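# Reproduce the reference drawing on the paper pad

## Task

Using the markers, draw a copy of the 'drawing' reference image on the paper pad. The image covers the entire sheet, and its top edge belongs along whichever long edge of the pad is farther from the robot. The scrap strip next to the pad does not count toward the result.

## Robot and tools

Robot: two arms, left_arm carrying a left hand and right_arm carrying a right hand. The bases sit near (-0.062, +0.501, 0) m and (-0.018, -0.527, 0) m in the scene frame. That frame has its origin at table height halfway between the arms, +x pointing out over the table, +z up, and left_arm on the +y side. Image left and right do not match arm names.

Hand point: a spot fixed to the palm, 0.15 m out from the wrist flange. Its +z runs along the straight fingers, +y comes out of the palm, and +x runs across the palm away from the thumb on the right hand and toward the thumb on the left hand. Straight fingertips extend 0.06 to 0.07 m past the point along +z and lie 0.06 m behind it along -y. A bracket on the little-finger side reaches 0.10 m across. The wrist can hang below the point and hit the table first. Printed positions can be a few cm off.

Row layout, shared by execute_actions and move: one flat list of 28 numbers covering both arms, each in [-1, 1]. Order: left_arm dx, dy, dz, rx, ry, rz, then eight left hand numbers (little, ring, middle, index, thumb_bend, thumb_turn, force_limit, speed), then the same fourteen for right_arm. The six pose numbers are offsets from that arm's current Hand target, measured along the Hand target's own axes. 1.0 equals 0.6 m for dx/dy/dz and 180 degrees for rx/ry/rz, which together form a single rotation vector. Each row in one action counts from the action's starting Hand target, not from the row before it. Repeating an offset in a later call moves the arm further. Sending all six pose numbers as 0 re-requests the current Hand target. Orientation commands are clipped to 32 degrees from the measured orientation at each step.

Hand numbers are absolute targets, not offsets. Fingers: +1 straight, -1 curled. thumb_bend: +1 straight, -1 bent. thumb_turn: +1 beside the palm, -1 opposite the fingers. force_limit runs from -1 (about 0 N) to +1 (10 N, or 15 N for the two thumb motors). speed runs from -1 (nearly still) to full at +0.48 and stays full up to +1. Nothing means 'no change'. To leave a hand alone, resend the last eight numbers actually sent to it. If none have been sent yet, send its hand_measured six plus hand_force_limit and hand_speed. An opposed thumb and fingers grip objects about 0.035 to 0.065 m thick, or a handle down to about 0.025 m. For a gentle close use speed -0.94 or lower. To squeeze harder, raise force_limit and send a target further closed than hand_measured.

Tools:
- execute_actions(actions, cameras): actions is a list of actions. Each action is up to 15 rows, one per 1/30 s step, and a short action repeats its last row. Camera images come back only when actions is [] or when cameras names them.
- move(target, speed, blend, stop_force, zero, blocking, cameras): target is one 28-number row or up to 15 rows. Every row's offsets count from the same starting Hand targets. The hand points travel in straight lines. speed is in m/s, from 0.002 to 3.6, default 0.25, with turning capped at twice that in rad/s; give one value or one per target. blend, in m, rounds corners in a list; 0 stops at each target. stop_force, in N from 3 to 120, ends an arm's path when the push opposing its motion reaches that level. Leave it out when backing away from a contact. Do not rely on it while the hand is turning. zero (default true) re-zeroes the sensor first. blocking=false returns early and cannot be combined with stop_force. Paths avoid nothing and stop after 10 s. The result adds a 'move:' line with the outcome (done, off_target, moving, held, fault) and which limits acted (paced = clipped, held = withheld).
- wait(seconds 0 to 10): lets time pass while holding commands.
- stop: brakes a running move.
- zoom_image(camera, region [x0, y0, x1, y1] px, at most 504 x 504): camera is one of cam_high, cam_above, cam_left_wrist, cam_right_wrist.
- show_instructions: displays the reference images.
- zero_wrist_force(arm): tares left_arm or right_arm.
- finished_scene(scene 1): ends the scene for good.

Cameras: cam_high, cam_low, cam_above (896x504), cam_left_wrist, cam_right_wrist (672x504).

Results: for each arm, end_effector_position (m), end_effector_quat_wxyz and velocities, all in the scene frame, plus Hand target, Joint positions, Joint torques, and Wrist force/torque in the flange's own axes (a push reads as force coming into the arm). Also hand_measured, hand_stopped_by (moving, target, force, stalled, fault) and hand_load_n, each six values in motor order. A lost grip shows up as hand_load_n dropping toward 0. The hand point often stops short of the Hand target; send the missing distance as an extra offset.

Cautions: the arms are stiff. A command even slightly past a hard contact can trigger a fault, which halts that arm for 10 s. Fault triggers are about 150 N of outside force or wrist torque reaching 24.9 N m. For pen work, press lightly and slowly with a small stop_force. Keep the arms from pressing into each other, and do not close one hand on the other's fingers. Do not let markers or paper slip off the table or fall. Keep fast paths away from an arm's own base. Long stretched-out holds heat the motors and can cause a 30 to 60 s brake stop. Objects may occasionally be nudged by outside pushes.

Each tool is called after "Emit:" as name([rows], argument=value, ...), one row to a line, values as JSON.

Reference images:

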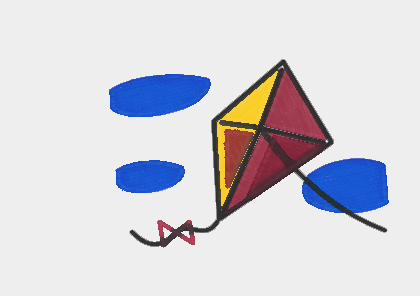

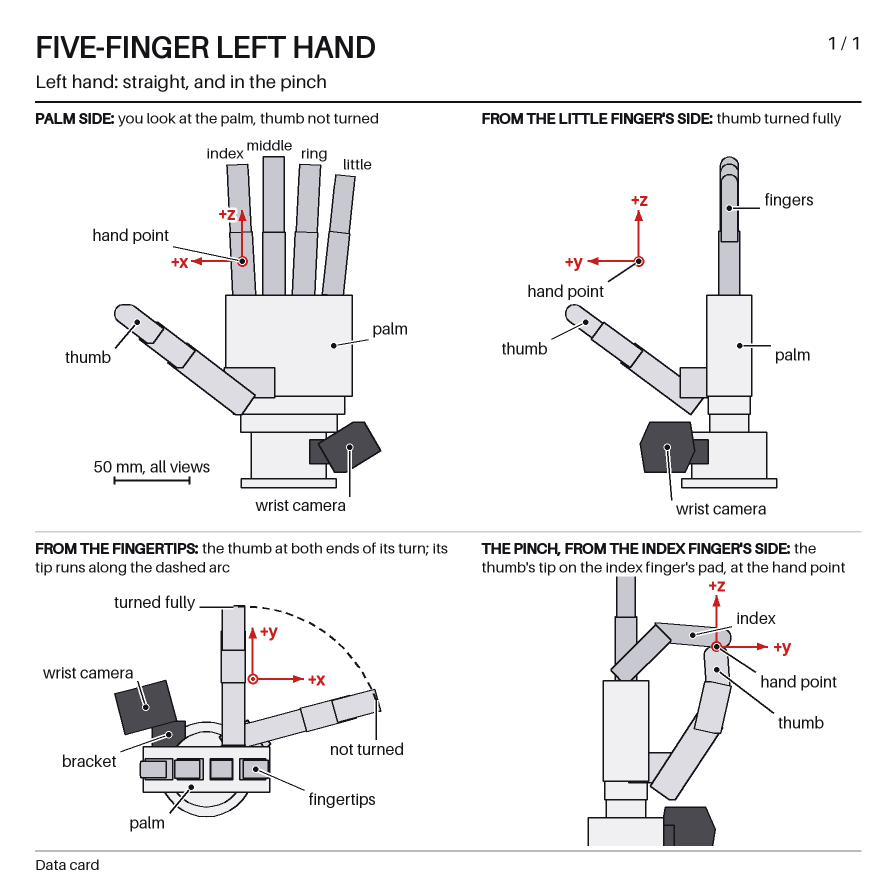

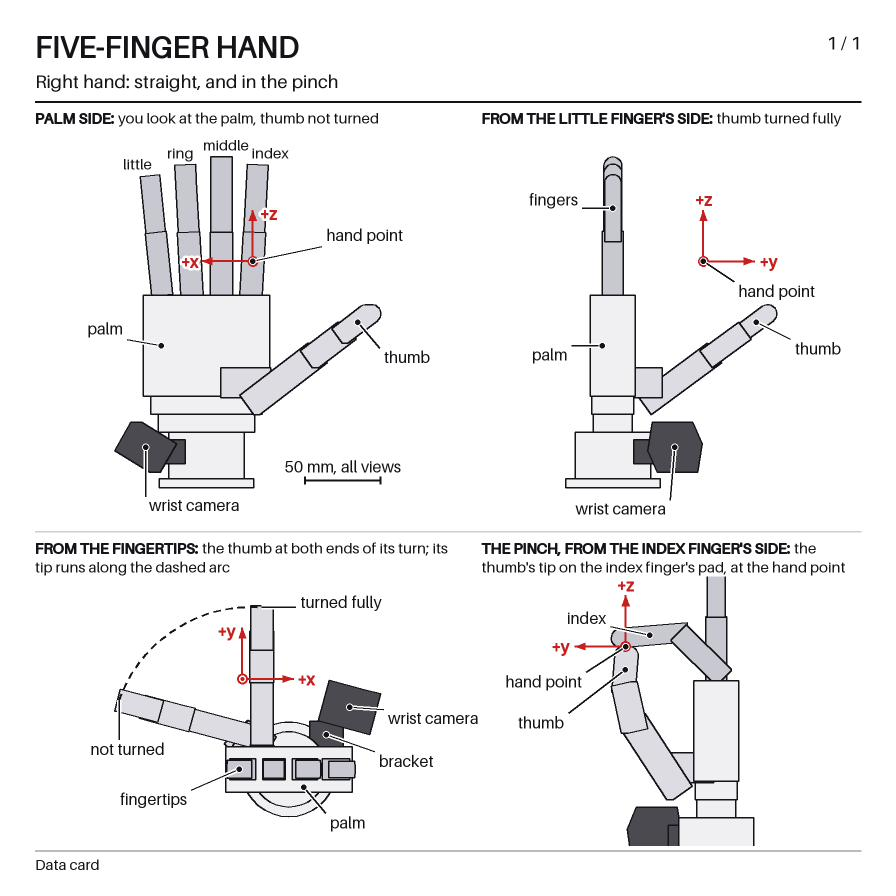

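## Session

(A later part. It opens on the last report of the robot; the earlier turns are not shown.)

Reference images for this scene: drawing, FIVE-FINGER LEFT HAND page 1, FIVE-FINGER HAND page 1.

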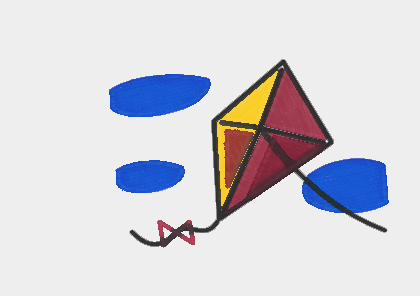

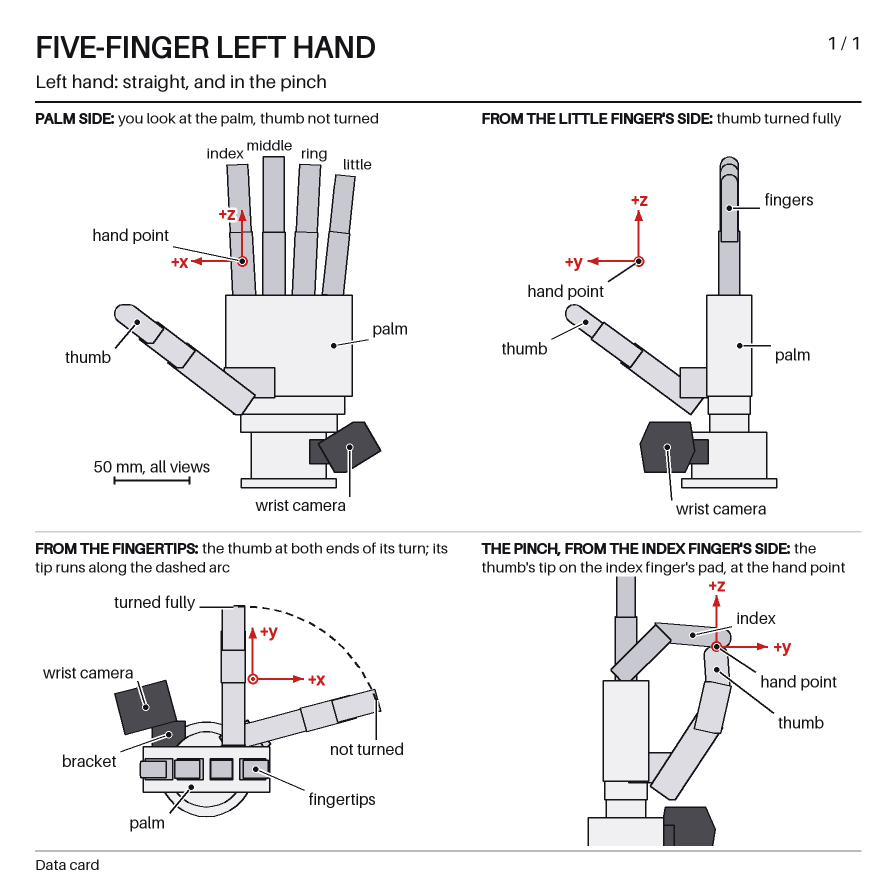

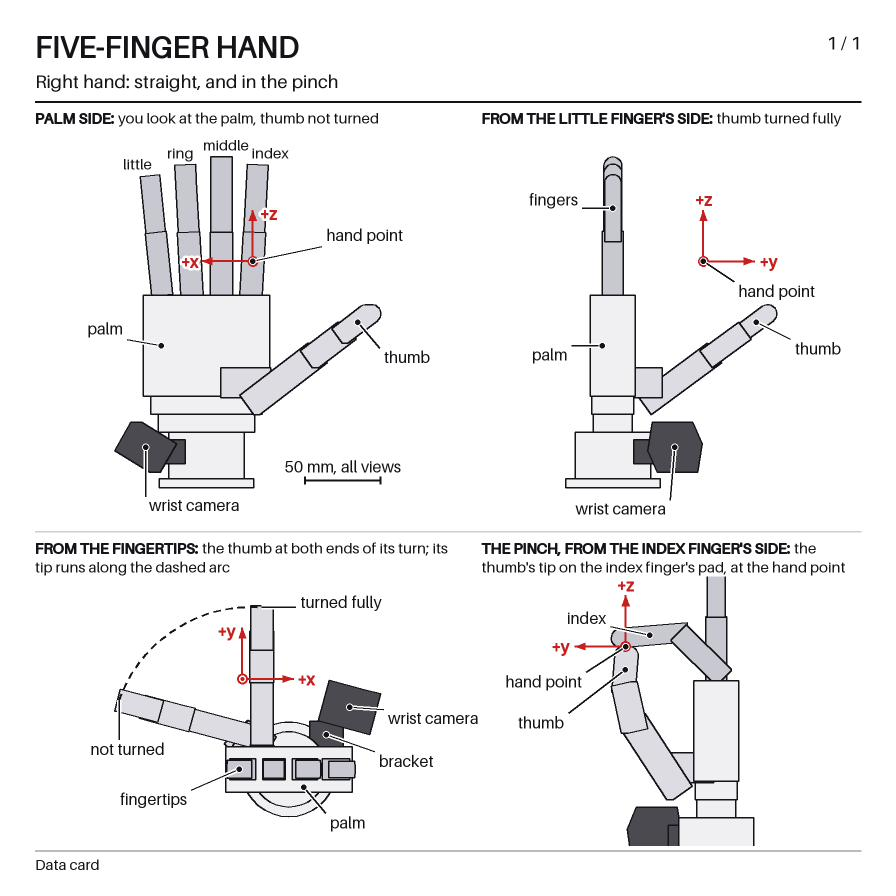

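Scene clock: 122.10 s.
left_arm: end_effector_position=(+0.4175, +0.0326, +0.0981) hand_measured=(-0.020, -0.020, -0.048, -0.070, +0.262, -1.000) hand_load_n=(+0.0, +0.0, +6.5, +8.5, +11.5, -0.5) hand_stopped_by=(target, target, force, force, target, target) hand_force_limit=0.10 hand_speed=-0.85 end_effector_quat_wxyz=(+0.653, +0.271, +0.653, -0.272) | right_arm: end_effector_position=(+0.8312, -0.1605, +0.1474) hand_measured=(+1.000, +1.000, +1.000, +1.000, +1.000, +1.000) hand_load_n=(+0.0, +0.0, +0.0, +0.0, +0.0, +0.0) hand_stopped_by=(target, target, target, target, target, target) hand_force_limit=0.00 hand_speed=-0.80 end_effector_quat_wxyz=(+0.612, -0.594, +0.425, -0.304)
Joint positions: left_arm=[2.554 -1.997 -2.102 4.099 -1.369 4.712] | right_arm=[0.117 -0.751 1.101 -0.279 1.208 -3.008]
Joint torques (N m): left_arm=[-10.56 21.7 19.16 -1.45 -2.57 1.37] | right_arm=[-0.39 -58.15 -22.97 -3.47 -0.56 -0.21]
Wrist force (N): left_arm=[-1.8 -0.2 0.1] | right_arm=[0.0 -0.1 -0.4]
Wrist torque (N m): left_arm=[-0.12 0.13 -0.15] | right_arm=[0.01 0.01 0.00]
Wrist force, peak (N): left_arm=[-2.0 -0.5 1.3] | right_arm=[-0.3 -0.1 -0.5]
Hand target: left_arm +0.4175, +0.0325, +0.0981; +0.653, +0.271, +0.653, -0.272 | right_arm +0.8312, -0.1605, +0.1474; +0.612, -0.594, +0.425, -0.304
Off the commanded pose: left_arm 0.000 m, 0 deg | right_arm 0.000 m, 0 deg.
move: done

Emit:
move([
  [0.035, 0.01131, 0.08769, 0, 0, 0, -0.02, -0.02, -0.35, -0.35, 0.26, -1, 0.1, -0.85, 0, 0, 0, 0, 0, 0, 1, 1, 1, 1, 1, 1, 0, -0.8],
  [0.0503, 0.01131, 0.08769, 0, 0, 0, -0.02, -0.02, -0.35, -0.35, 0.26, -1, 0.1, -0.85, 0, 0, 0, 0, 0, 0, 1, 1, 1, 1, 1, 1, 0, -0.8],
  [0.0503, -0.04454, -0.02768, 0, 0, 0, -0.02, -0.02, -0.35, -0.35, 0.26, -1, 0.1, -0.85, 0, 0, 0, 0, 0, 0, 1, 1, 1, 1, 1, 1, 0, -0.8],
  [0.0503, -0.03847, -0.02277, 0, 0, 0, -0.02, -0.02, -0.35, -0.35, 0.26, -1, 0.1, -0.85, 0, 0, 0, 0, 0, 0, 1, 1, 1, 1, 1, 1, 0, -0.8],
  [0.0503, 0.01138, 0.08015, 0, 0, 0, -0.02, -0.02, -0.35, -0.35, 0.26, -1, 0.1, -0.85, 0, 0, 0, 0, 0, 0, 1, 1, 1, 1, 1, 1, 0, -0.8],
  [0.0503, 0.01145, 0.07271, 0, 0, 0, -0.02, -0.02, -0.35, -0.35, 0.26, -1, 0.1, -0.85, 0, 0, 0, 0, 0, 0, 1, 1, 1, 1, 1, 1, 0, -0.8],
  [0.0503, -0.03245, -0.01791, 0, 0, 0, -0.02, -0.02, -0.35, -0.35, 0.26, -1, 0.1, -0.85, 0, 0, 0, 0, 0, 0, 1, 1, 1, 1, 1, 1, 0, -0.8],
  [0.0503, -0.02637, -0.01288, 0, 0, 0, -0.02, -0.02, -0.35, -0.35, 0.26, -1, 0.1, -0.85, 0, 0, 0, 0, 0, 0, 1, 1, 1, 1, 1, 1, 0, -0.8],
  [0.0503, 0.01154, 0.06528, 0, 0, 0, -0.02, -0.02, -0.35, -0.35, 0.26, -1, 0.1, -0.85, 0, 0, 0, 0, 0, 0, 1, 1, 1, 1, 1, 1, 0, -0.8],
  [0.0503, 0.01156, 0.05779, 0, 0, 0, -0.02, -0.02, -0.35, -0.35, 0.26, -1, 0.1, -0.85, 0, 0, 0, 0, 0, 0, 1, 1, 1, 1, 1, 1, 0, -0.8],
  [0.0503, -0.02029, -0.00797, 0, 0, 0, -0.02, -0.02, -0.35, -0.35, 0.26, -1, 0.1, -0.85, 0, 0, 0, 0, 0, 0, 1, 1, 1, 1, 1, 1, 0, -0.8],
  [0.0503, -0.01416, -0.00312, 0, 0, 0, -0.02, -0.02, -0.35, -0.35, 0.26, -1, 0.1, -0.85, 0, 0, 0, 0, 0, 0, 1, 1, 1, 1, 1, 1, 0, -0.8],
  [0.0503, 0.01169, 0.0503, 0, 0, 0, -0.02, -0.02, -0.35, -0.35, 0.26, -1, 0.1, -0.85, 0, 0, 0, 0, 0, 0, 1, 1, 1, 1, 1, 1, 0, -0.8],
  [0.035, 0.01169, 0.0503, 0, 0, 0, -0.02, -0.02, -0.35, -0.35, 0.26, -1, 0.1, -0.85, 0, 0, 0, 0, 0, 0, 1, 1, 1, 1, 1, 1, 0, -0.8],
  [0, 0, 0, 0, 0, 0, -0.02, -0.02, -0.35, -0.35, 0.26, -1, 0.1, -0.85, 0, 0, 0, 0, 0, 0, 1, 1, 1, 1, 1, 1, 0, -0.8],
], speed=[0.2, 0.04, 0.07, 0.07, 0.07, 0.07, 0.07, 0.07, 0.07, 0.07, 0.07, 0.07, 0.07, 0.08, 0.2], blend=[0, 0, 0.001, 0.001, 0.001, 0.001, 0.001, 0.001, 0.001, 0.001, 0.001, 0.001, 0, 0.003, 0])

Emit:
move([
  [0.035, 0.01171, 0.04281, 0, 0, 0, -0.02, -0.02, -0.35, -0.35, 0.26, -1, 0.1, -0.85, 0, 0, 0, 0, 0, 0, 1, 1, 1, 1, 1, 1, 0, -0.8],
  [0.0503, 0.01171, 0.04281, 0, 0, 0, -0.02, -0.02, -0.35, -0.35, 0.26, -1, 0.1, -0.85, 0, 0, 0, 0, 0, 0, 1, 1, 1, 1, 1, 1, 0, -0.8],
  [0.0503, -0.00808, 0.0018, 0, 0, 0, -0.02, -0.02, -0.35, -0.35, 0.26, -1, 0.1, -0.85, 0, 0, 0, 0, 0, 0, 1, 1, 1, 1, 1, 1, 0, -0.8],
  [0.0503, -0.00206, 0.00677, 0, 0, 0, -0.02, -0.02, -0.35, -0.35, 0.26, -1, 0.1, -0.85, 0, 0, 0, 0, 0, 0, 1, 1, 1, 1, 1, 1, 0, -0.8],
  [0.0503, 0.0118, 0.03537, 0, 0, 0, -0.02, -0.02, -0.35, -0.35, 0.26, -1, 0.1, -0.85, 0, 0, 0, 0, 0, 0, 1, 1, 1, 1, 1, 1, 0, -0.8],
  [0.0503, 0.01193, 0.02788, 0, 0, 0, -0.02, -0.02, -0.35, -0.35, 0.26, -1, 0.1, -0.85, 0, 0, 0, 0, 0, 0, 1, 1, 1, 1, 1, 1, 0, -0.8],
  [0.0503, 0.00402, 0.01168, 0, 0, 0, -0.02, -0.02, -0.35, -0.35, 0.26, -1, 0.1, -0.85, 0, 0, 0, 0, 0, 0, 1, 1, 1, 1, 1, 1, 0, -0.8],
  [0.0503, 0.0101, 0.0166, 0, 0, 0, -0.02, -0.02, -0.35, -0.35, 0.26, -1, 0.1, -0.85, 0, 0, 0, 0, 0, 0, 1, 1, 1, 1, 1, 1, 0, -0.8],
  [0.0503, 0.01194, 0.02039, 0, 0, 0, -0.02, -0.02, -0.35, -0.35, 0.26, -1, 0.1, -0.85, 0, 0, 0, 0, 0, 0, 1, 1, 1, 1, 1, 1, 0, -0.8],
  [0.035, 0.01194, 0.02039, 0, 0, 0, -0.02, -0.02, -0.35, -0.35, 0.26, -1, 0.1, -0.85, 0, 0, 0, 0, 0, 0, 1, 1, 1, 1, 1, 1, 0, -0.8],
  [0, 0, 0, 0, 0, 0, -0.02, -0.02, -0.35, -0.35, 0.26, -1, 0.1, -0.85, 0, 0, 0, 0, 0, 0, 1, 1, 1, 1, 1, 1, 0, -0.8],
  [0, 0, -0.28, 0, 0, 0, -0.02, -0.02, -0.35, -0.35, 0.26, -1, 0.1, -0.85, 0, 0, 0, 0, 0, 0, 1, 1, 1, 1, 1, 1, 0, -0.8],
], speed=[0.2, 0.04, 0.07, 0.07, 0.07, 0.07, 0.07, 0.07, 0.07, 0.08, 0.2, 0.25], blend=[0, 0, 0.001, 0.001, 0.001, 0.001, 0.001, 0.001, 0, 0.003, 0.02, 0], cameras=["cam_above"])

Emit:
zoom_image(camera="cam_above", region=[380, 220, 500, 340])

Scene clock: 132.07 s.
left_arm: end_effector_position=(+0.4175, +0.0325, +0.0980) hand_measured=(-0.020, -0.020, -0.048, -0.070, +0.262, -1.000) hand_load_n=(+0.0, +0.0, +4.0, +9.0, +10.5, -2.0) hand_stopped_by=(target, target, force, force, target, target) hand_force_limit=0.10 hand_speed=-0.85 end_effector_quat_wxyz=(+0.653, +0.271, +0.653, -0.272) | right_arm: end_effector_position=(+0.8312, -0.1605, +0.1474) hand_measured=(+1.000, +1.000, +1.000, +1.000, +1.000, +1.000) hand_load_n=(+0.0, +0.0, +0.0, -0.5, +0.0, -0.5) hand_stopped_by=(target, target, target, target, target, target) hand_force_limit=0.00 hand_speed=-0.80 end_effector_quat_wxyz=(+0.612, -0.594, +0.425, -0.304)
Joint positions: left_arm=[2.554 -1.998 -2.102 4.099 -1.369 4.712] | right_arm=[0.117 -0.751 1.101 -0.279 1.208 -3.008]
Joint torques (N m): left_arm=[-2.01 39.68 4.12 -1.47 1.31 0.55] | right_arm=[0.4 -59.84 -24.49 -3.63 -0.46 -0.13]
Wrist force (N): left_arm=[-2.1 -0.5 -0.1] | right_arm=[-0.3 0.1 -0.2]
Wrist torque (N m): left_arm=[-0.14 0.17 -0.15] | right_arm=[0.02 0.05 -0.02]
Wrist force, peak (N): left_arm=[-7.5 -0.3 1.7] | right_arm=[-0.2 -0.1 -0.6]
Hand target: left_arm +0.4175, +0.0325, +0.0981; +0.653, +0.271, +0.653, -0.272 | right_arm +0.8312, -0.1605, +0.1474; +0.612, -0.594, +0.425, -0.304
Off the commanded pose: left_arm 0.000 m, 0 deg | right_arm 0.000 m, 0 deg.
move: done

Scene clock: 136.13 s.
left_arm: end_effector_position=(+0.2990, +0.1516, +0.0981) hand_measured=(-0.020, -0.020, -0.048, -0.070, +0.262, -1.000) hand_load_n=(+0.0, +0.0, +4.0, +9.5, +10.5, -2.0) hand_stopped_by=(target, target, force, force, target, target) hand_force_limit=0.10 hand_speed=-0.85 end_effector_quat_wxyz=(+0.653, +0.271, +0.653, -0.272) | right_arm: end_effector_position=(+0.8312, -0.1605, +0.1474) hand_measured=(+1.000, +1.000, +1.000, +1.000, +1.000, +1.000) hand_load_n=(+0.0, +0.0, +0.0, -0.5, +0.0, +0.0) hand_stopped_by=(target, target, target, target, target, target) hand_force_limit=0.00 hand_speed=-0.80 end_effector_quat_wxyz=(+0.612, -0.594, +0.425, -0.304)
Joint positions: left_arm=[2.701 -1.698 -2.578 4.276 -1.222 4.712] | right_arm=[0.117 -0.751 1.101 -0.279 1.208 -3.008]
Joint torques (N m): left_arm=[10.99 23.99 2.39 -1.37 2.18 -1.37] | right_arm=[0.14 -58.62 -24.09 -3.66 -0.42 -0.38]
Wrist force (N): left_arm=[-1.9 -0.9 -0.2] | right_arm=[-0.2 0.3 -0.1]
Wrist torque (N m): left_arm=[-0.20 0.13 -0.12] | right_arm=[0.05 0.04 0.00]
Wrist force, peak (N): left_arm=[-3.4 -0.4 0.7] | right_arm=[-0.1 0.2 -0.6]
Hand target: left_arm +0.2990, +0.1516, +0.0981; +0.653, +0.271, +0.653, -0.272 | right_arm +0.8312, -0.1605, +0.1474; +0.612, -0.594, +0.425, -0.304
Off the commanded pose: left_arm 0.000 m, 0 deg | right_arm 0.000 m, 0 deg.
move: done; blend cut to 0.0127 m at target 11
Images, in order (width x height): cam_above 896x504.

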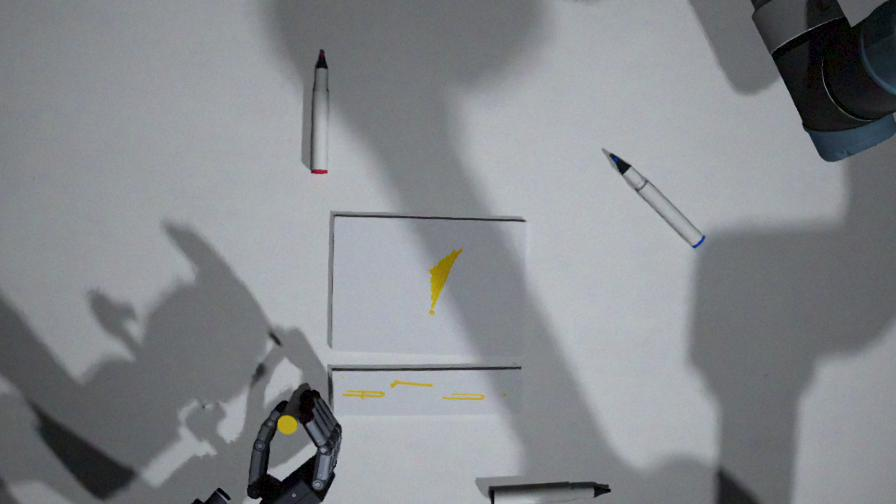

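Scaled by 4.200 from the camera's 896x504 image, which has a finer 1280x720 frame.

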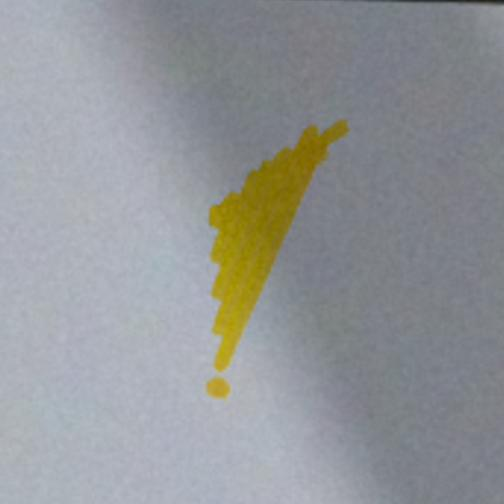

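Emit:
zoom_image(camera="cam_above", region=[240, 360, 360, 504])

Emit:
execute_actions(actions=[], cameras=["cam_low", "cam_left_wrist", "cam_high"])

Emit:
zoom_image(camera="cam_low", region=[420, 190, 580, 330])

Emit:
zoom_image(camera="cam_high", region=[300, 90, 420, 210])

Scaled by 3.500 from the camera's 896x504 image, which has a finer 1280x720 frame.

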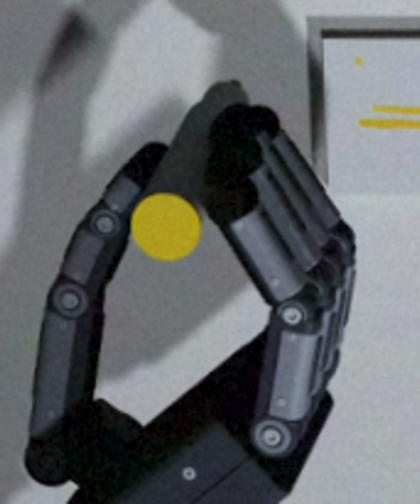

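Scene clock: 141.93 s.
left_arm: end_effector_position=(+0.2990, +0.1516, +0.0981) hand_measured=(-0.020, -0.020, -0.048, -0.070, +0.262, -1.000) hand_load_n=(+0.0, +0.0, +4.0, +9.0, +10.0, -2.5) hand_stopped_by=(target, target, force, force, target, target) hand_force_limit=0.10 hand_speed=-0.85 end_effector_quat_wxyz=(+0.653, +0.271, +0.653, -0.272) | right_arm: end_effector_position=(+0.8312, -0.1605, +0.1474) hand_measured=(+1.000, +1.000, +1.000, +1.000, +1.000, +1.000) hand_load_n=(+0.0, +0.0, +0.0, +0.0, +0.0, -0.5) hand_stopped_by=(target, target, target, target, target, target) hand_force_limit=0.00 hand_speed=-0.80 end_effector_quat_wxyz=(+0.612, -0.594, +0.425, -0.304)
Joint positions: left_arm=[2.701 -1.698 -2.578 4.276 -1.222 4.712] | right_arm=[0.117 -0.751 1.101 -0.279 1.208 -3.008]
Joint velocities: within noise
Joint torques (N m): left_arm=[10.85 24.83 2.39 -1.4 2.19 -1.34] | right_arm=[0.64 -59.08 -24.49 -3.85 -0.35 -0.34]
Motor temperatures (°C): left_arm=[40 33 42 33 33 41] | right_arm=[27 24 39 48 43 44]
Wrist force (N): left_arm=[-1.8 -0.6 0.1] | right_arm=[-0.1 -0.1 -0.4]
Wrist torque (N m): left_arm=[-0.16 0.11 -0.12] | right_arm=[0.01 0.02 -0.01]
Wrist force, peak (N): left_arm=[-2.1 -0.5 -0.1] | right_arm=[-0.1 0.0 -0.6]
Hand target: left_arm +0.2990, +0.1516, +0.0981; +0.653, +0.271, +0.653, -0.272 | right_arm +0.8312, -0.1605, +0.1474; +0.612, -0.594, +0.425, -0.304
Off the commanded pose: left_arm 0.000 m, 0 deg | right_arm 0.000 m, 0 deg.
Images, in order (width x height): cam_high 896x504, cam_low 896x504, cam_left_wrist 672x504.

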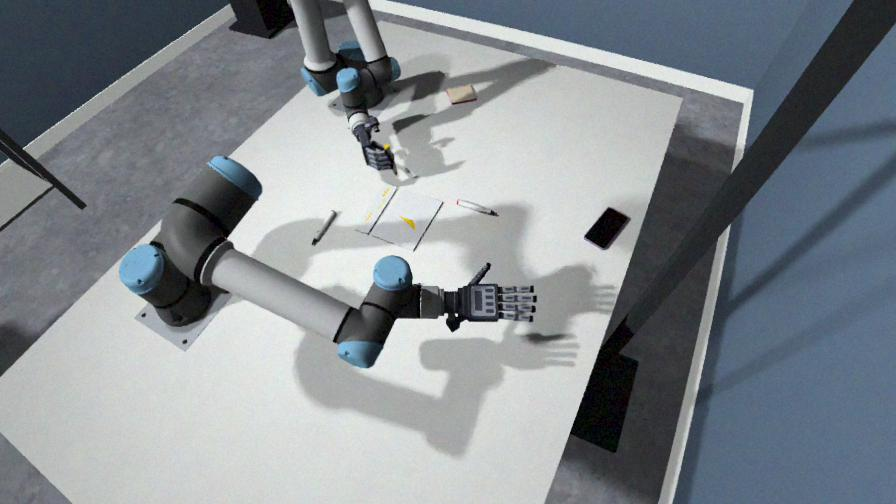

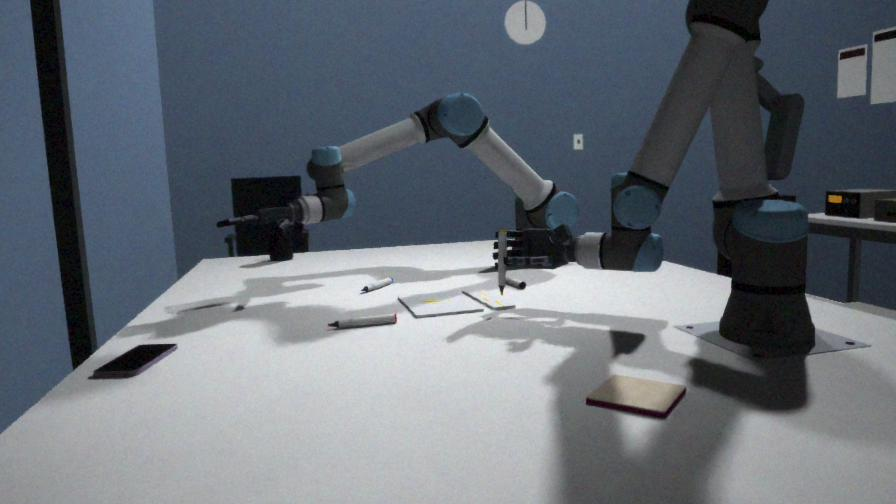

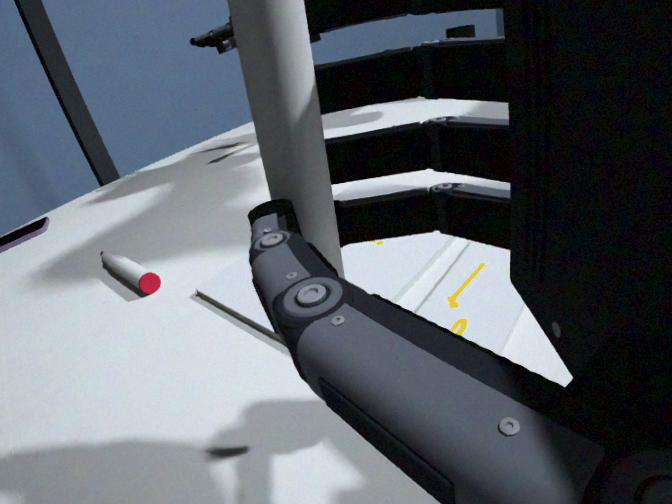

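Scaled by 3.150 from the camera's 896x504 image, which has a finer 1280x720 frame.

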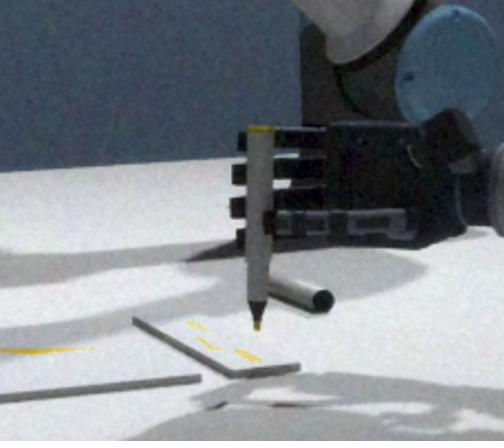

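Scaled by 4.200 from the camera's 896x504 image, which has a finer 1280x720 frame.

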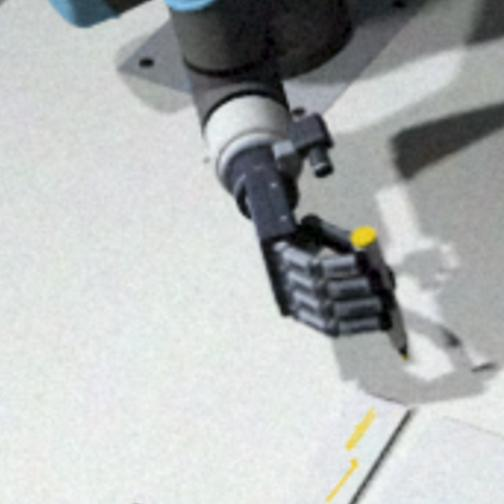

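Emit:
move(target=[0, 0, 0, 0, 0, -0.03, -0.02, -0.02, -0.45, -0.35, 0.26, -1, 0.8, -0.9, 0, 0, 0, 0, 0, 0, 1, 1, 1, 1, 1, 1, 0, -0.8], cameras=["cam_above", "cam_low"])

Emit:
zoom_image(camera="cam_above", region=[260, 360, 350, 450])

Emit:
zoom_image(camera="cam_low", region=[420, 190, 580, 330])

Scene clock: 143.70 s.
left_arm: end_effector_position=(+0.2990, +0.1516, +0.0981) hand_measured=(-0.020, -0.020, -0.064, -0.070, +0.262, -1.000) hand_load_n=(+0.0, +0.0, +12.5, +7.0, +15.0, -0.5) hand_stopped_by=(target, target, force, force, target, target) hand_force_limit=0.80 hand_speed=-0.90 end_effector_quat_wxyz=(+0.639, +0.240, +0.665, -0.302) | right_arm: end_effector_position=(+0.8312, -0.1605, +0.1474) hand_measured=(+1.000, +1.000, +1.000, +1.000, +1.000, +1.000) hand_load_n=(+0.0, +0.0, +0.0, +0.0, +0.0, +0.0) hand_stopped_by=(target, target, target, target, target, target) hand_force_limit=0.00 hand_speed=-0.80 end_effector_quat_wxyz=(+0.612, -0.594, +0.425, -0.304)
Joint positions: left_arm=[2.714 -1.675 -2.575 4.25 -1.209 4.618] | right_arm=[0.117 -0.751 1.101 -0.279 1.208 -3.008]
Joint torques (N m): left_arm=[10.31 23.88 17.29 -1.53 2.35 -1.14] | right_arm=[0.36 -58.08 -24.23 -3.68 -0.54 -0.2]
Wrist force (N): left_arm=[-1.8 -0.7 -0.1] | right_arm=[-0.2 -0.2 -0.1]
Wrist torque (N m): left_arm=[-0.16 0.10 -0.07] | right_arm=[-0.03 0.03 -0.02]
Wrist force, peak (N): left_arm=[-2.2 -0.5 0.0] | right_arm=[-0.2 -0.2 -0.5]
Hand target: left_arm +0.2990, +0.1516, +0.0981; +0.639, +0.240, +0.665, -0.302 | right_arm +0.8312, -0.1605, +0.1474; +0.612, -0.594, +0.425, -0.304
Off the commanded pose: left_arm 0.000 m, 0 deg | right_arm 0.000 m, 0 deg.
move: done
Images, in order (width x height): cam_low 896x504, cam_above 896x504.

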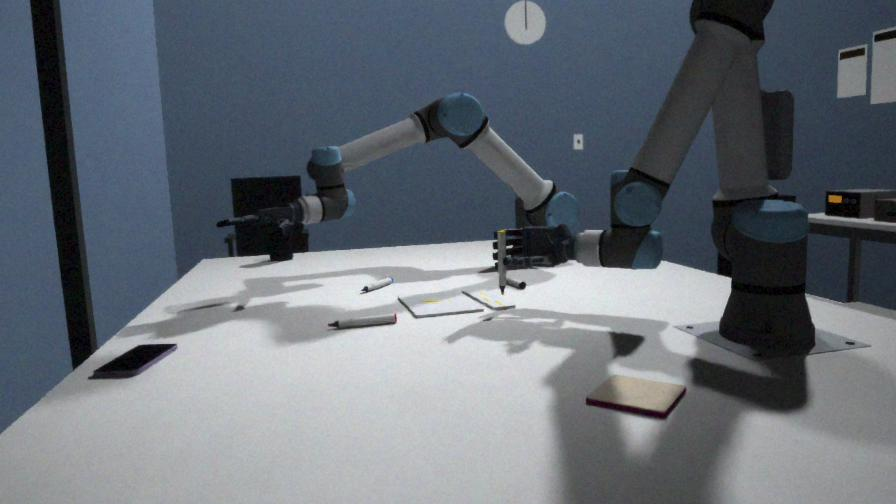

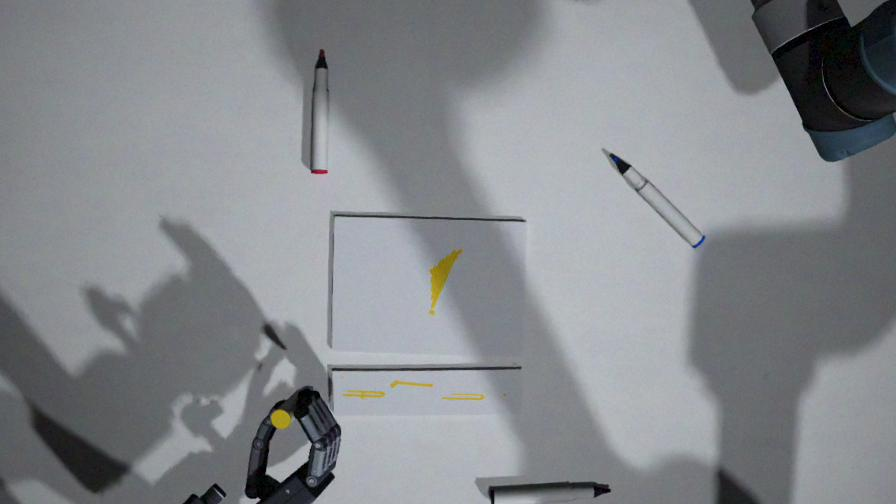

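Scaled by 5.600 from the camera's 896x504 image, which has a finer 1280x720 frame.

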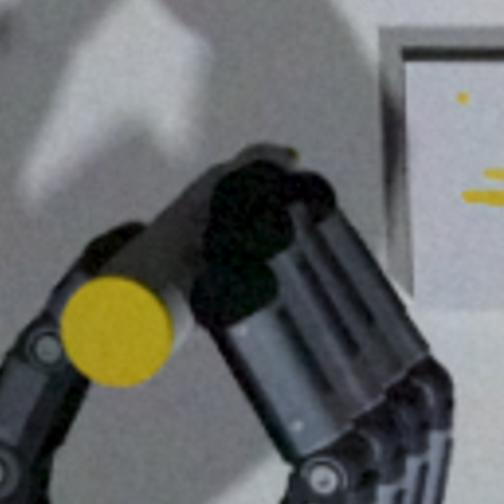

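Scaled by 3.150 from the camera's 896x504 image, which has a finer 1280x720 frame.

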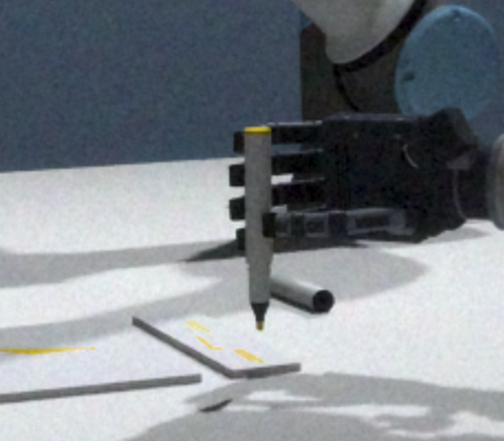

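Emit:
move([
  [0.01314, -0.13817, 0.12118, 0, 0, 0, -0.02, -0.02, -0.45, -0.35, 0.26, -1, 0.8, -0.9, 0, 0, 0, 0, 0, 0, 1, 1, 1, 1, 1, 1, 0, -0.8],
  [0.05641, -0.13405, 0.12118, 0, 0, 0, -0.02, -0.02, -0.45, -0.35, 0.26, -1, 0.8, -0.9, 0, 0, 0, 0, 0, 0, 1, 1, 1, 1, 1, 1, 0, -0.8],
], speed=[0.25, 0.05])

Emit:
move(target=[0.01658, 0.00158, 0, 0, 0, 0, -0.02, -0.02, -0.45, -0.35, 0.26, -1, 0.8, -0.9, 0, 0, 0, 0, 0, 0, 1, 1, 1, 1, 1, 1, 0, -0.8], speed=0.004, stop_force=3)

Scene clock: 147.43 s.
left_arm: end_effector_position=(+0.2913, +0.0414, +0.0720) hand_measured=(-0.020, -0.020, -0.064, -0.070, +0.262, -1.000) hand_load_n=(+0.0, +0.0, +12.5, +7.0, +15.0, -0.5) hand_stopped_by=(target, target, force, force, target, target) hand_force_limit=0.80 hand_speed=-0.90 end_effector_quat_wxyz=(+0.639, +0.240, +0.665, -0.302) | right_arm: end_effector_position=(+0.8312, -0.1605, +0.1474) hand_measured=(+1.000, +1.000, +1.000, +1.000, +1.000, +1.000) hand_load_n=(+0.0, +0.0, +0.0, +0.0, +0.0, -0.5) hand_stopped_by=(target, target, target, target, target, target) hand_force_limit=0.00 hand_speed=-0.80 end_effector_quat_wxyz=(+0.612, -0.594, +0.425, -0.304)
Joint positions: left_arm=[2.362 -1.933 -2.322 4.255 -1.562 4.618] | right_arm=[0.117 -0.751 1.101 -0.279 1.208 -3.008]
Joint torques (N m): left_arm=[-10.04 17.67 2.16 4.23 -2.72 0.63] | right_arm=[0.39 -58.51 -24.38 -3.65 -0.35 -0.26]
Wrist force (N): left_arm=[-1.7 -0.6 0.1] | right_arm=[-0.1 0.1 -0.4]
Wrist torque (N m): left_arm=[-0.15 0.13 -0.21] | right_arm=[0.03 0.02 0.00]
Wrist force, peak (N): left_arm=[-1.5 -1.8 0.7] | right_arm=[0.0 0.2 -0.6]
Hand target: left_arm +0.2913, +0.0414, +0.0720; +0.639, +0.240, +0.665, -0.302 | right_arm +0.8312, -0.1605, +0.1474; +0.612, -0.594, +0.425, -0.304
Off the commanded pose: left_arm 0.000 m, 0 deg | right_arm 0.000 m, 0 deg.
move: done

Scene clock: 149.40 s.
left_arm: end_effector_position=(+0.2913, +0.0414, +0.0682) hand_measured=(-0.020, -0.020, -0.064, -0.070, +0.262, -1.000) hand_load_n=(+0.0, +0.0, +13.0, +7.0, +14.5, -1.0) hand_stopped_by=(target, target, force, force, target, target) hand_force_limit=0.80 hand_speed=-0.90 end_effector_quat_wxyz=(+0.639, +0.240, +0.665, -0.302) | right_arm: end_effector_position=(+0.8312, -0.1605, +0.1474) hand_measured=(+1.000, +1.000, +1.000, +1.000, +1.000, +1.000) hand_load_n=(+0.0, +0.0, +0.0, +0.0, +0.0, +0.0) hand_stopped_by=(target, target, target, target, target, target) hand_force_limit=0.00 hand_speed=-0.80 end_effector_quat_wxyz=(+0.612, -0.594, +0.425, -0.304)
Joint positions: left_arm=[2.362 -1.944 -2.324 4.267 -1.562 4.618] | right_arm=[0.117 -0.751 1.101 -0.279 1.208 -3.008]
Joint torques (N m): left_arm=[-9.2 32.13 11.41 -2.4 -2.39 0.64] | right_arm=[0.63 -58.38 -24.6 -3.78 -0.27 -0.31]
Wrist force (N): left_arm=[-5.6 -0.7 0.6] | right_arm=[-0.1 0.3 -0.4]
Wrist torque (N m): left_arm=[-0.11 0.13 -0.20] | right_arm=[0.07 0.04 0.00]
Wrist force, peak (N): left_arm=[-6.7 -0.8 0.6] | right_arm=[-0.4 0.1 -0.4]
Hand target: left_arm +0.2913, +0.0413, +0.0682; +0.639, +0.240, +0.665, -0.302 (not the last commanded pose) | right_arm +0.8312, -0.1605, +0.1474; +0.612, -0.594, +0.425, -0.304
Off the commanded pose: left_arm 0.006 m, 0 deg | right_arm 0.000 m, 0 deg.
move: contact (left_arm)

Emit:
move(target=[-0.0005, -0.00005, 0, 0, 0, 0, -0.02, -0.02, -0.45, -0.35, 0.26, -1, 0.8, -0.9, 0, 0, 0, 0, 0, 0, 1, 1, 1, 1, 1, 1, 0, -0.8], speed=0.01)

Emit:
move(target=[-0.00033, -0.00003, 0, 0, 0, 0, -0.02, -0.02, -0.45, -0.35, 0.26, -1, 0.8, -0.9, 0, 0, 0, 0, 0, 0, 1, 1, 1, 1, 1, 1, 0, -0.8], speed=0.01)

Scene clock: 150.67 s.
left_arm: end_effector_position=(+0.2913, +0.0414, +0.0685) hand_measured=(-0.020, -0.020, -0.064, -0.070, +0.262, -1.000) hand_load_n=(+0.0, +0.0, +12.5, +7.0, +14.5, -1.0) hand_stopped_by=(target, target, force, force, target, target) hand_force_limit=0.80 hand_speed=-0.90 end_effector_quat_wxyz=(+0.639, +0.240, +0.665, -0.302) | right_arm: end_effector_position=(+0.8312, -0.1605, +0.1474) hand_measured=(+1.000, +1.000, +1.000, +1.000, +1.000, +1.000) hand_load_n=(+0.0, +0.0, +0.0, +0.0, +0.0, +0.0) hand_stopped_by=(target, target, target, target, target, target) hand_force_limit=0.00 hand_speed=-0.80 end_effector_quat_wxyz=(+0.612, -0.594, +0.425, -0.304)
Joint positions: left_arm=[2.362 -1.943 -2.324 4.266 -1.562 4.618] | right_arm=[0.117 -0.751 1.101 -0.279 1.208 -3.008]
Joint torques (N m): left_arm=[-10.05 33.98 15.87 -1.91 -2.6 0.31] | right_arm=[0.6 -58.92 -24.49 -3.82 -0.33 -0.12]
Wrist force (N): left_arm=[-3.3 -0.8 0.8] | right_arm=[0.1 0.0 -0.4]
Wrist torque (N m): left_arm=[-0.18 0.09 -0.17] | right_arm=[0.02 0.00 0.00]
Wrist force, peak (N): left_arm=[-5.8 -1.0 0.3] | right_arm=[-0.1 -0.1 -0.5]
Hand target: left_arm +0.2913, +0.0413, +0.0685; +0.639, +0.240, +0.665, -0.302 | right_arm +0.8312, -0.1605, +0.1474; +0.612, -0.594, +0.425, -0.304
Off the commanded pose: left_arm 0.000 m, 0 deg | right_arm 0.000 m, 0 deg.
move: done

Scene clock: 151.37 s.
left_arm: end_effector_position=(+0.2913, +0.0413, +0.0687) hand_measured=(-0.020, -0.020, -0.064, -0.070, +0.262, -1.000) hand_load_n=(+0.0, +0.0, +12.5, +7.5, +14.5, -1.0) hand_stopped_by=(target, target, force, force, target, target) hand_force_limit=0.80 hand_speed=-0.90 end_effector_quat_wxyz=(+0.639, +0.240, +0.665, -0.302) | right_arm: end_effector_position=(+0.8312, -0.1605, +0.1474) hand_measured=(+1.000, +1.000, +1.000, +1.000, +1.000, +1.000) hand_load_n=(+0.0, +0.0, +0.0, +0.0, +0.0, +0.0) hand_stopped_by=(target, target, target, target, target, target) hand_force_limit=0.00 hand_speed=-0.80 end_effector_quat_wxyz=(+0.612, -0.594, +0.425, -0.304)
Joint positions: left_arm=[2.362 -1.942 -2.324 4.266 -1.562 4.618] | right_arm=[0.117 -0.751 1.101 -0.279 1.208 -3.008]
Joint torques (N m): left_arm=[-10.47 34.64 16.3 -1.45 -2.56 0.05] | right_arm=[-0.64 -59.21 -24.72 -3.86 -0.25 -0.15]
Wrist force (N): left_arm=[-2.4 -0.5 0.2] | right_arm=[0.1 0.0 -0.4]
Wrist torque (N m): left_arm=[-0.14 0.14 -0.21] | right_arm=[0.01 -0.01 0.01]
Wrist force, peak (N): left_arm=[-3.5 -0.9 0.2] | right_arm=[-0.2 0.0 -0.6]
Hand target: left_arm +0.2913, +0.0413, +0.0687; +0.639, +0.240, +0.665, -0.302 | right_arm +0.8312, -0.1605, +0.1474; +0.612, -0.594, +0.425, -0.304
Off the commanded pose: left_arm 0.000 m, 0 deg | right_arm 0.000 m, 0 deg.
move: done

Emit:
move([
  [-0.01326, -0.00126, 0, 0, 0, 0, -0.02, -0.02, -0.45, -0.35, 0.26, -1, 0.8, -0.9, 0, 0, 0, 0, 0, 0, 1, 1, 1, 1, 1, 1, 0, -0.8],
  [-0.01413, 0.00795, 0.00833, 0, 0, 0, -0.02, -0.02, -0.45, -0.35, 0.26, -1, 0.8, -0.9, 0, 0, 0, 0, 0, 0, 1, 1, 1, 1, 1, 1, 0, -0.8],
  [-0.00054, 0.00924, 0.00833, 0, 0, 0, -0.02, -0.02, -0.45, -0.35, 0.26, -1, 0.8, -0.9, 0, 0, 0, 0, 0, 0, 1, 1, 1, 1, 1, 1, 0, -0.8],
  [0.00103, -0.00734, -0.00667, 0, 0, 0, -0.02, -0.02, -0.45, -0.35, 0.26, -1, 0.8, -0.9, 0, 0, 0, 0, 0, 0, 1, 1, 1, 1, 1, 1, 0, -0.8],
  [0.00124, -0.00955, -0.00419, 0, 0, 0, -0.02, -0.02, -0.45, -0.35, 0.26, -1, 0.8, -0.9, 0, 0, 0, 0, 0, 0, 1, 1, 1, 1, 1, 1, 0, -0.8],
  [-0.00033, 0.00702, 0.01081, 0, 0, 0, -0.02, -0.02, -0.45, -0.35, 0.26, -1, 0.8, -0.9, 0, 0, 0, 0, 0, 0, 1, 1, 1, 1, 1, 1, 0, -0.8],
  [-0.00012, 0.00481, 0.01329, 0, 0, 0, -0.02, -0.02, -0.45, -0.35, 0.26, -1, 0.8, -0.9, 0, 0, 0, 0, 0, 0, 1, 1, 1, 1, 1, 1, 0, -0.8],
  [0.00145, -0.01176, -0.00171, 0, 0, 0, -0.02, -0.02, -0.45, -0.35, 0.26, -1, 0.8, -0.9, 0, 0, 0, 0, 0, 0, 1, 1, 1, 1, 1, 1, 0, -0.8],
  [0.00166, -0.01397, 0.00077, 0, 0, 0, -0.02, -0.02, -0.45, -0.35, 0.26, -1, 0.8, -0.9, 0, 0, 0, 0, 0, 0, 1, 1, 1, 1, 1, 1, 0, -0.8],
  [0.00009, 0.0026, 0.01577, 0, 0, 0, -0.02, -0.02, -0.45, -0.35, 0.26, -1, 0.8, -0.9, 0, 0, 0, 0, 0, 0, 1, 1, 1, 1, 1, 1, 0, -0.8],
  [-0.0498, -0.0022, 0.01577, 0, 0, 0, -0.02, -0.02, -0.45, -0.35, 0.26, -1, 0.8, -0.9, 0, 0, 0, 0, 0, 0, 1, 1, 1, 1, 1, 1, 0, -0.8],
  [-0.0498, -0.0022, -0.15, 0, 0, 0, -0.02, -0.02, -0.45, -0.35, 0.26, -1, 0.8, -0.9, 0, 0, 0, 0, 0, 0, 1, 1, 1, 1, 1, 1, 0, -0.8],
], speed=[0.05, 0.1, 0.04, 0.06, 0.06, 0.06, 0.06, 0.06, 0.06, 0.06, 0.1, 0.25], blend=[0.003, 0, 0, 0.001, 0.001, 0.001, 0.001, 0.001, 0.001, 0, 0.005, 0], cameras=["cam_above"])

Emit:
zoom_image(camera="cam_above", region=[385, 365, 445, 425])

Scene clock: 156.57 s.
left_arm: end_effector_position=(+0.2289, +0.1062, +0.0986) hand_measured=(-0.020, -0.020, -0.064, -0.070, +0.262, -1.000) hand_load_n=(+0.0, +0.0, +12.5, +7.5, +15.0, -0.5) hand_stopped_by=(target, target, force, force, target, target) hand_force_limit=0.80 hand_speed=-0.90 end_effector_quat_wxyz=(+0.639, +0.240, +0.665, -0.302) | right_arm: end_effector_position=(+0.8312, -0.1605, +0.1474) hand_measured=(+1.000, +1.000, +1.000, +1.000, +1.000, +1.000) hand_load_n=(+0.0, +0.0, +0.0, +0.0, +0.0, -0.5) hand_stopped_by=(target, target, target, target, target, target) hand_force_limit=0.00 hand_speed=-0.80 end_effector_quat_wxyz=(+0.612, -0.594, +0.425, -0.304)
Joint positions: left_arm=[2.372 -1.699 -2.542 4.241 -1.552 4.618] | right_arm=[0.117 -0.751 1.101 -0.279 1.208 -3.008]
Joint torques (N m): left_arm=[11.03 23.98 3.36 -1.38 2.36 -1.24] | right_arm=[1.27 -58.67 -24.11 -3.76 -0.29 -0.28]
Wrist force (N): left_arm=[-1.3 -0.3 0.1] | right_arm=[-0.2 0.1 -0.3]
Wrist torque (N m): left_arm=[-0.11 0.06 -0.19] | right_arm=[0.04 0.04 -0.01]
Wrist force, peak (N): left_arm=[-4.7 0.3 0.9] | right_arm=[-0.1 0.0 -0.6]
Hand target: left_arm +0.2289, +0.1062, +0.0986; +0.639, +0.240, +0.665, -0.302 | right_arm +0.8312, -0.1605, +0.1474; +0.612, -0.594, +0.425, -0.304
Off the commanded pose: left_arm 0.000 m, 0 deg | right_arm 0.000 m, 0 deg.
move: done
Images, in order (width x height): cam_above 896x504.

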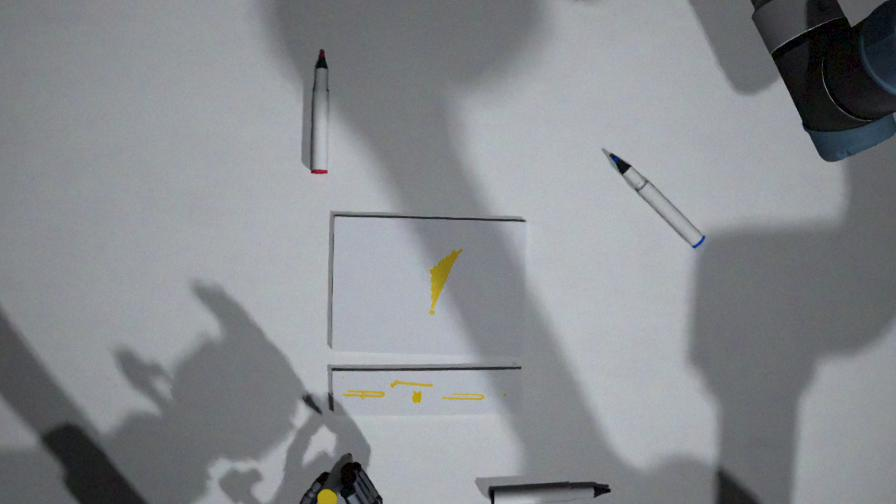

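Scaled by 8.400 from the camera's 896x504 image, which has a finer 1280x720 frame.

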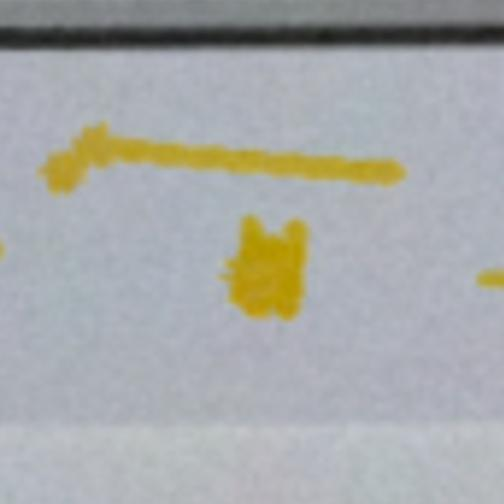

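Emit:
zoom_image(camera="cam_above", region=[420, 240, 470, 290])

Emit:
zoom_image(camera="cam_above", region=[405, 270, 455, 320])

Scaled by 10.080 from the camera's 896x504 image, which has a finer 1280x720 frame.

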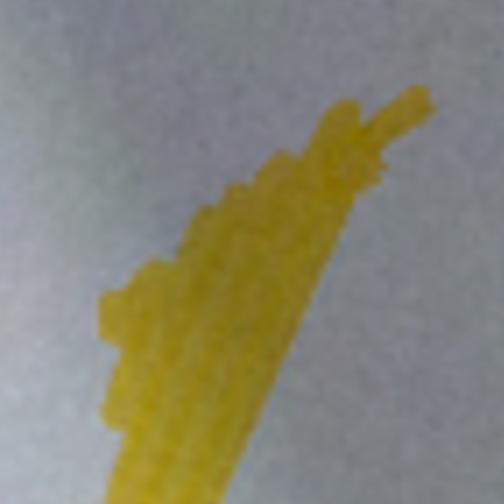

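Scaled by 10.080 from the camera's 896x504 image, which has a finer 1280x720 frame.

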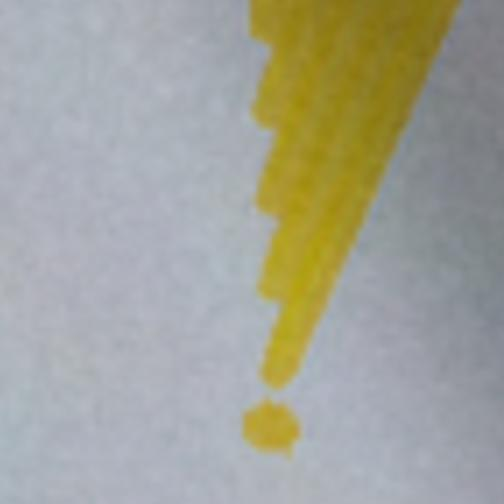

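Emit:
move(target=[-0.0118, 0.13552, 0.30846, 0, 0, 0, -0.02, -0.02, -0.45, -0.35, 0.26, -1, 0.8, -0.9, 0, 0, 0, 0, 0, 0, 1, 1, 1, 1, 1, 1, 0, -0.8], speed=0.25)

Emit:
move([
  [0.03205, 0.01497, 0.08383, 0, 0, 0, -0.02, -0.02, -0.45, -0.35, 0.26, -1, 0.8, -0.9, 0, 0, 0, 0, 0, 0, 1, 1, 1, 1, 1, 1, 0, -0.8],
  [0.04747, 0.01644, 0.08383, 0, 0, 0, -0.02, -0.02, -0.45, -0.35, 0.26, -1, 0.8, -0.9, 0, 0, 0, 0, 0, 0, 1, 1, 1, 1, 1, 1, 0, -0.8],
  [0.05289, -0.03905, -0.03136, 0, 0, 0, -0.02, -0.02, -0.45, -0.35, 0.26, -1, 0.8, -0.9, 0, 0, 0, 0, 0, 0, 1, 1, 1, 1, 1, 1, 0, -0.8],
  [0.05227, -0.03265, -0.02523, 0, 0, 0, -0.02, -0.02, -0.45, -0.35, 0.26, -1, 0.8, -0.9, 0, 0, 0, 0, 0, 0, 1, 1, 1, 1, 1, 1, 0, -0.8],
  [0.04751, 0.01602, 0.07573, 0, 0, 0, -0.02, -0.02, -0.45, -0.35, 0.26, -1, 0.8, -0.9, 0, 0, 0, 0, 0, 0, 1, 1, 1, 1, 1, 1, 0, -0.8],
  [0.03209, 0.01455, 0.07573, 0, 0, 0, -0.02, -0.02, -0.45, -0.35, 0.26, -1, 0.8, -0.9, 0, 0, 0, 0, 0, 0, 1, 1, 1, 1, 1, 1, 0, -0.8],
  [0, 0, 0, 0, 0, 0, -0.02, -0.02, -0.45, -0.35, 0.26, -1, 0.8, -0.9, 0, 0, 0, 0, 0, 0, 1, 1, 1, 1, 1, 1, 0, -0.8],
  [0, 0, -0.28, 0, 0, 0, -0.02, -0.02, -0.45, -0.35, 0.26, -1, 0.8, -0.9, 0, 0, 0, 0, 0, 0, 1, 1, 1, 1, 1, 1, 0, -0.8],
], speed=[0.2, 0.04, 0.05, 0.05, 0.05, 0.08, 0.2, 0.25], blend=[0, 0, 0, 0, 0, 0.003, 0.02, 0], cameras=["cam_above"])

Emit:
zoom_image(camera="cam_above", region=[410, 240, 490, 320])

Scene clock: 163.70 s.
left_arm: end_effector_position=(+0.4172, +0.0326, +0.0980) hand_measured=(-0.020, -0.020, -0.064, -0.070, +0.262, -1.000) hand_load_n=(-0.5, +0.0, +13.0, +7.0, +14.5, -0.5) hand_stopped_by=(target, target, force, force, target, target) hand_force_limit=0.80 hand_speed=-0.90 end_effector_quat_wxyz=(+0.639, +0.240, +0.665, -0.302) | right_arm: end_effector_position=(+0.8312, -0.1605, +0.1474) hand_measured=(+1.000, +1.000, +1.000, +1.000, +1.000, +1.000) hand_load_n=(+0.0, +0.0, +0.0, +0.0, +0.0, -0.5) hand_stopped_by=(target, target, target, target, target, target) hand_force_limit=0.00 hand_speed=-0.80 end_effector_quat_wxyz=(+0.612, -0.594, +0.425, -0.304)
Joint positions: left_arm=[2.561 -1.984 -2.101 4.085 -1.362 4.618] | right_arm=[0.117 -0.751 1.101 -0.279 1.208 -3.008]
Joint torques (N m): left_arm=[11.57 21.18 19.95 -1.39 2.29 1.15] | right_arm=[0.24 -57.78 -23.95 -3.65 -0.41 -0.31]
Wrist force (N): left_arm=[-1.6 -0.3 -0.2] | right_arm=[-0.2 -0.2 -0.2]
Wrist torque (N m): left_arm=[-0.10 0.08 -0.18] | right_arm=[-0.02 0.03 -0.02]
Wrist force, peak (N): left_arm=[-2.0 0.0 1.2] | right_arm=[0.0 0.0 -0.7]
Hand target: left_arm +0.4173, +0.0326, +0.0980; +0.639, +0.240, +0.665, -0.302 | right_arm +0.8312, -0.1605, +0.1474; +0.612, -0.594, +0.425, -0.304
Off the commanded pose: left_arm 0.000 m, 0 deg | right_arm 0.000 m, 0 deg.
move: done

Scene clock: 170.37 s.
left_arm: end_effector_position=(+0.2988, +0.1516, +0.0980) hand_measured=(-0.020, -0.020, -0.064, -0.070, +0.262, -1.000) hand_load_n=(+0.0, +0.0, +12.5, +7.5, +14.5, -0.5) hand_stopped_by=(target, target, force, force, target, target) hand_force_limit=0.80 hand_speed=-0.90 end_effector_quat_wxyz=(+0.639, +0.240, +0.665, -0.302) | right_arm: end_effector_position=(+0.8312, -0.1605, +0.1474) hand_measured=(+1.000, +1.000, +1.000, +1.000, +1.000, +1.000) hand_load_n=(+0.0, +0.0, +0.0, -0.5, +0.0, +0.0) hand_stopped_by=(target, target, target, target, target, target) hand_force_limit=0.00 hand_speed=-0.80 end_effector_quat_wxyz=(+0.612, -0.594, +0.425, -0.304)
Joint positions: left_arm=[2.714 -1.675 -2.576 4.251 -1.209 4.618] | right_arm=[0.117 -0.751 1.101 -0.279 1.208 -3.008]
Joint torques (N m): left_arm=[10.49 25.46 1.6 -1.36 2.46 -1.44] | right_arm=[0.04 -57.83 -24.7 -3.77 -0.4 -0.39]
Wrist force (N): left_arm=[-1.6 -0.9 0.0] | right_arm=[0.0 0.1 -0.3]
Wrist torque (N m): left_arm=[-0.20 0.10 -0.13] | right_arm=[0.03 0.01 0.00]
Wrist force, peak (N): left_arm=[-5.4 -0.4 1.0] | right_arm=[-0.2 0.0 -0.6]
Hand target: left_arm +0.2988, +0.1517, +0.0980; +0.639, +0.240, +0.665, -0.302 | right_arm +0.8312, -0.1605, +0.1474; +0.612, -0.594, +0.425, -0.304
Off the commanded pose: left_arm 0.000 m, 0 deg | right_arm 0.000 m, 0 deg.
move: done
Images, in order (width x height): cam_above 896x504.

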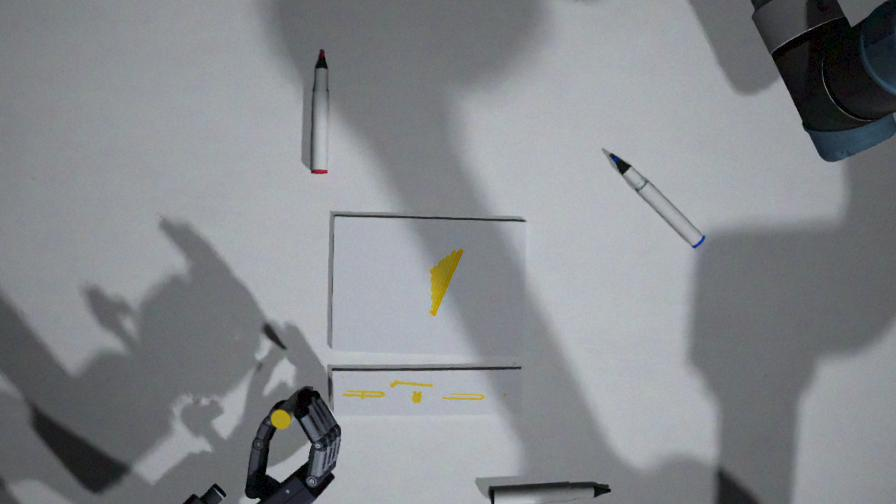

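Scaled by 6.300 from the camera's 896x504 image, which has a finer 1280x720 frame.

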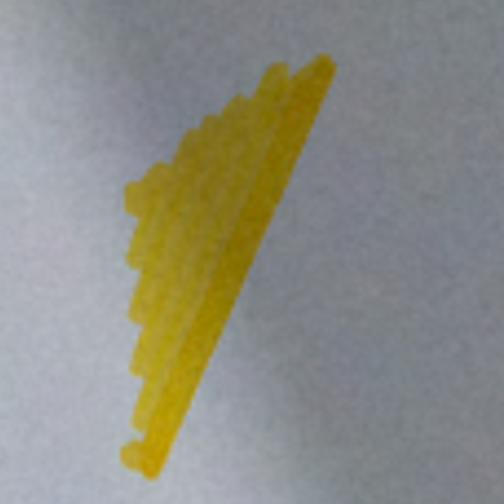

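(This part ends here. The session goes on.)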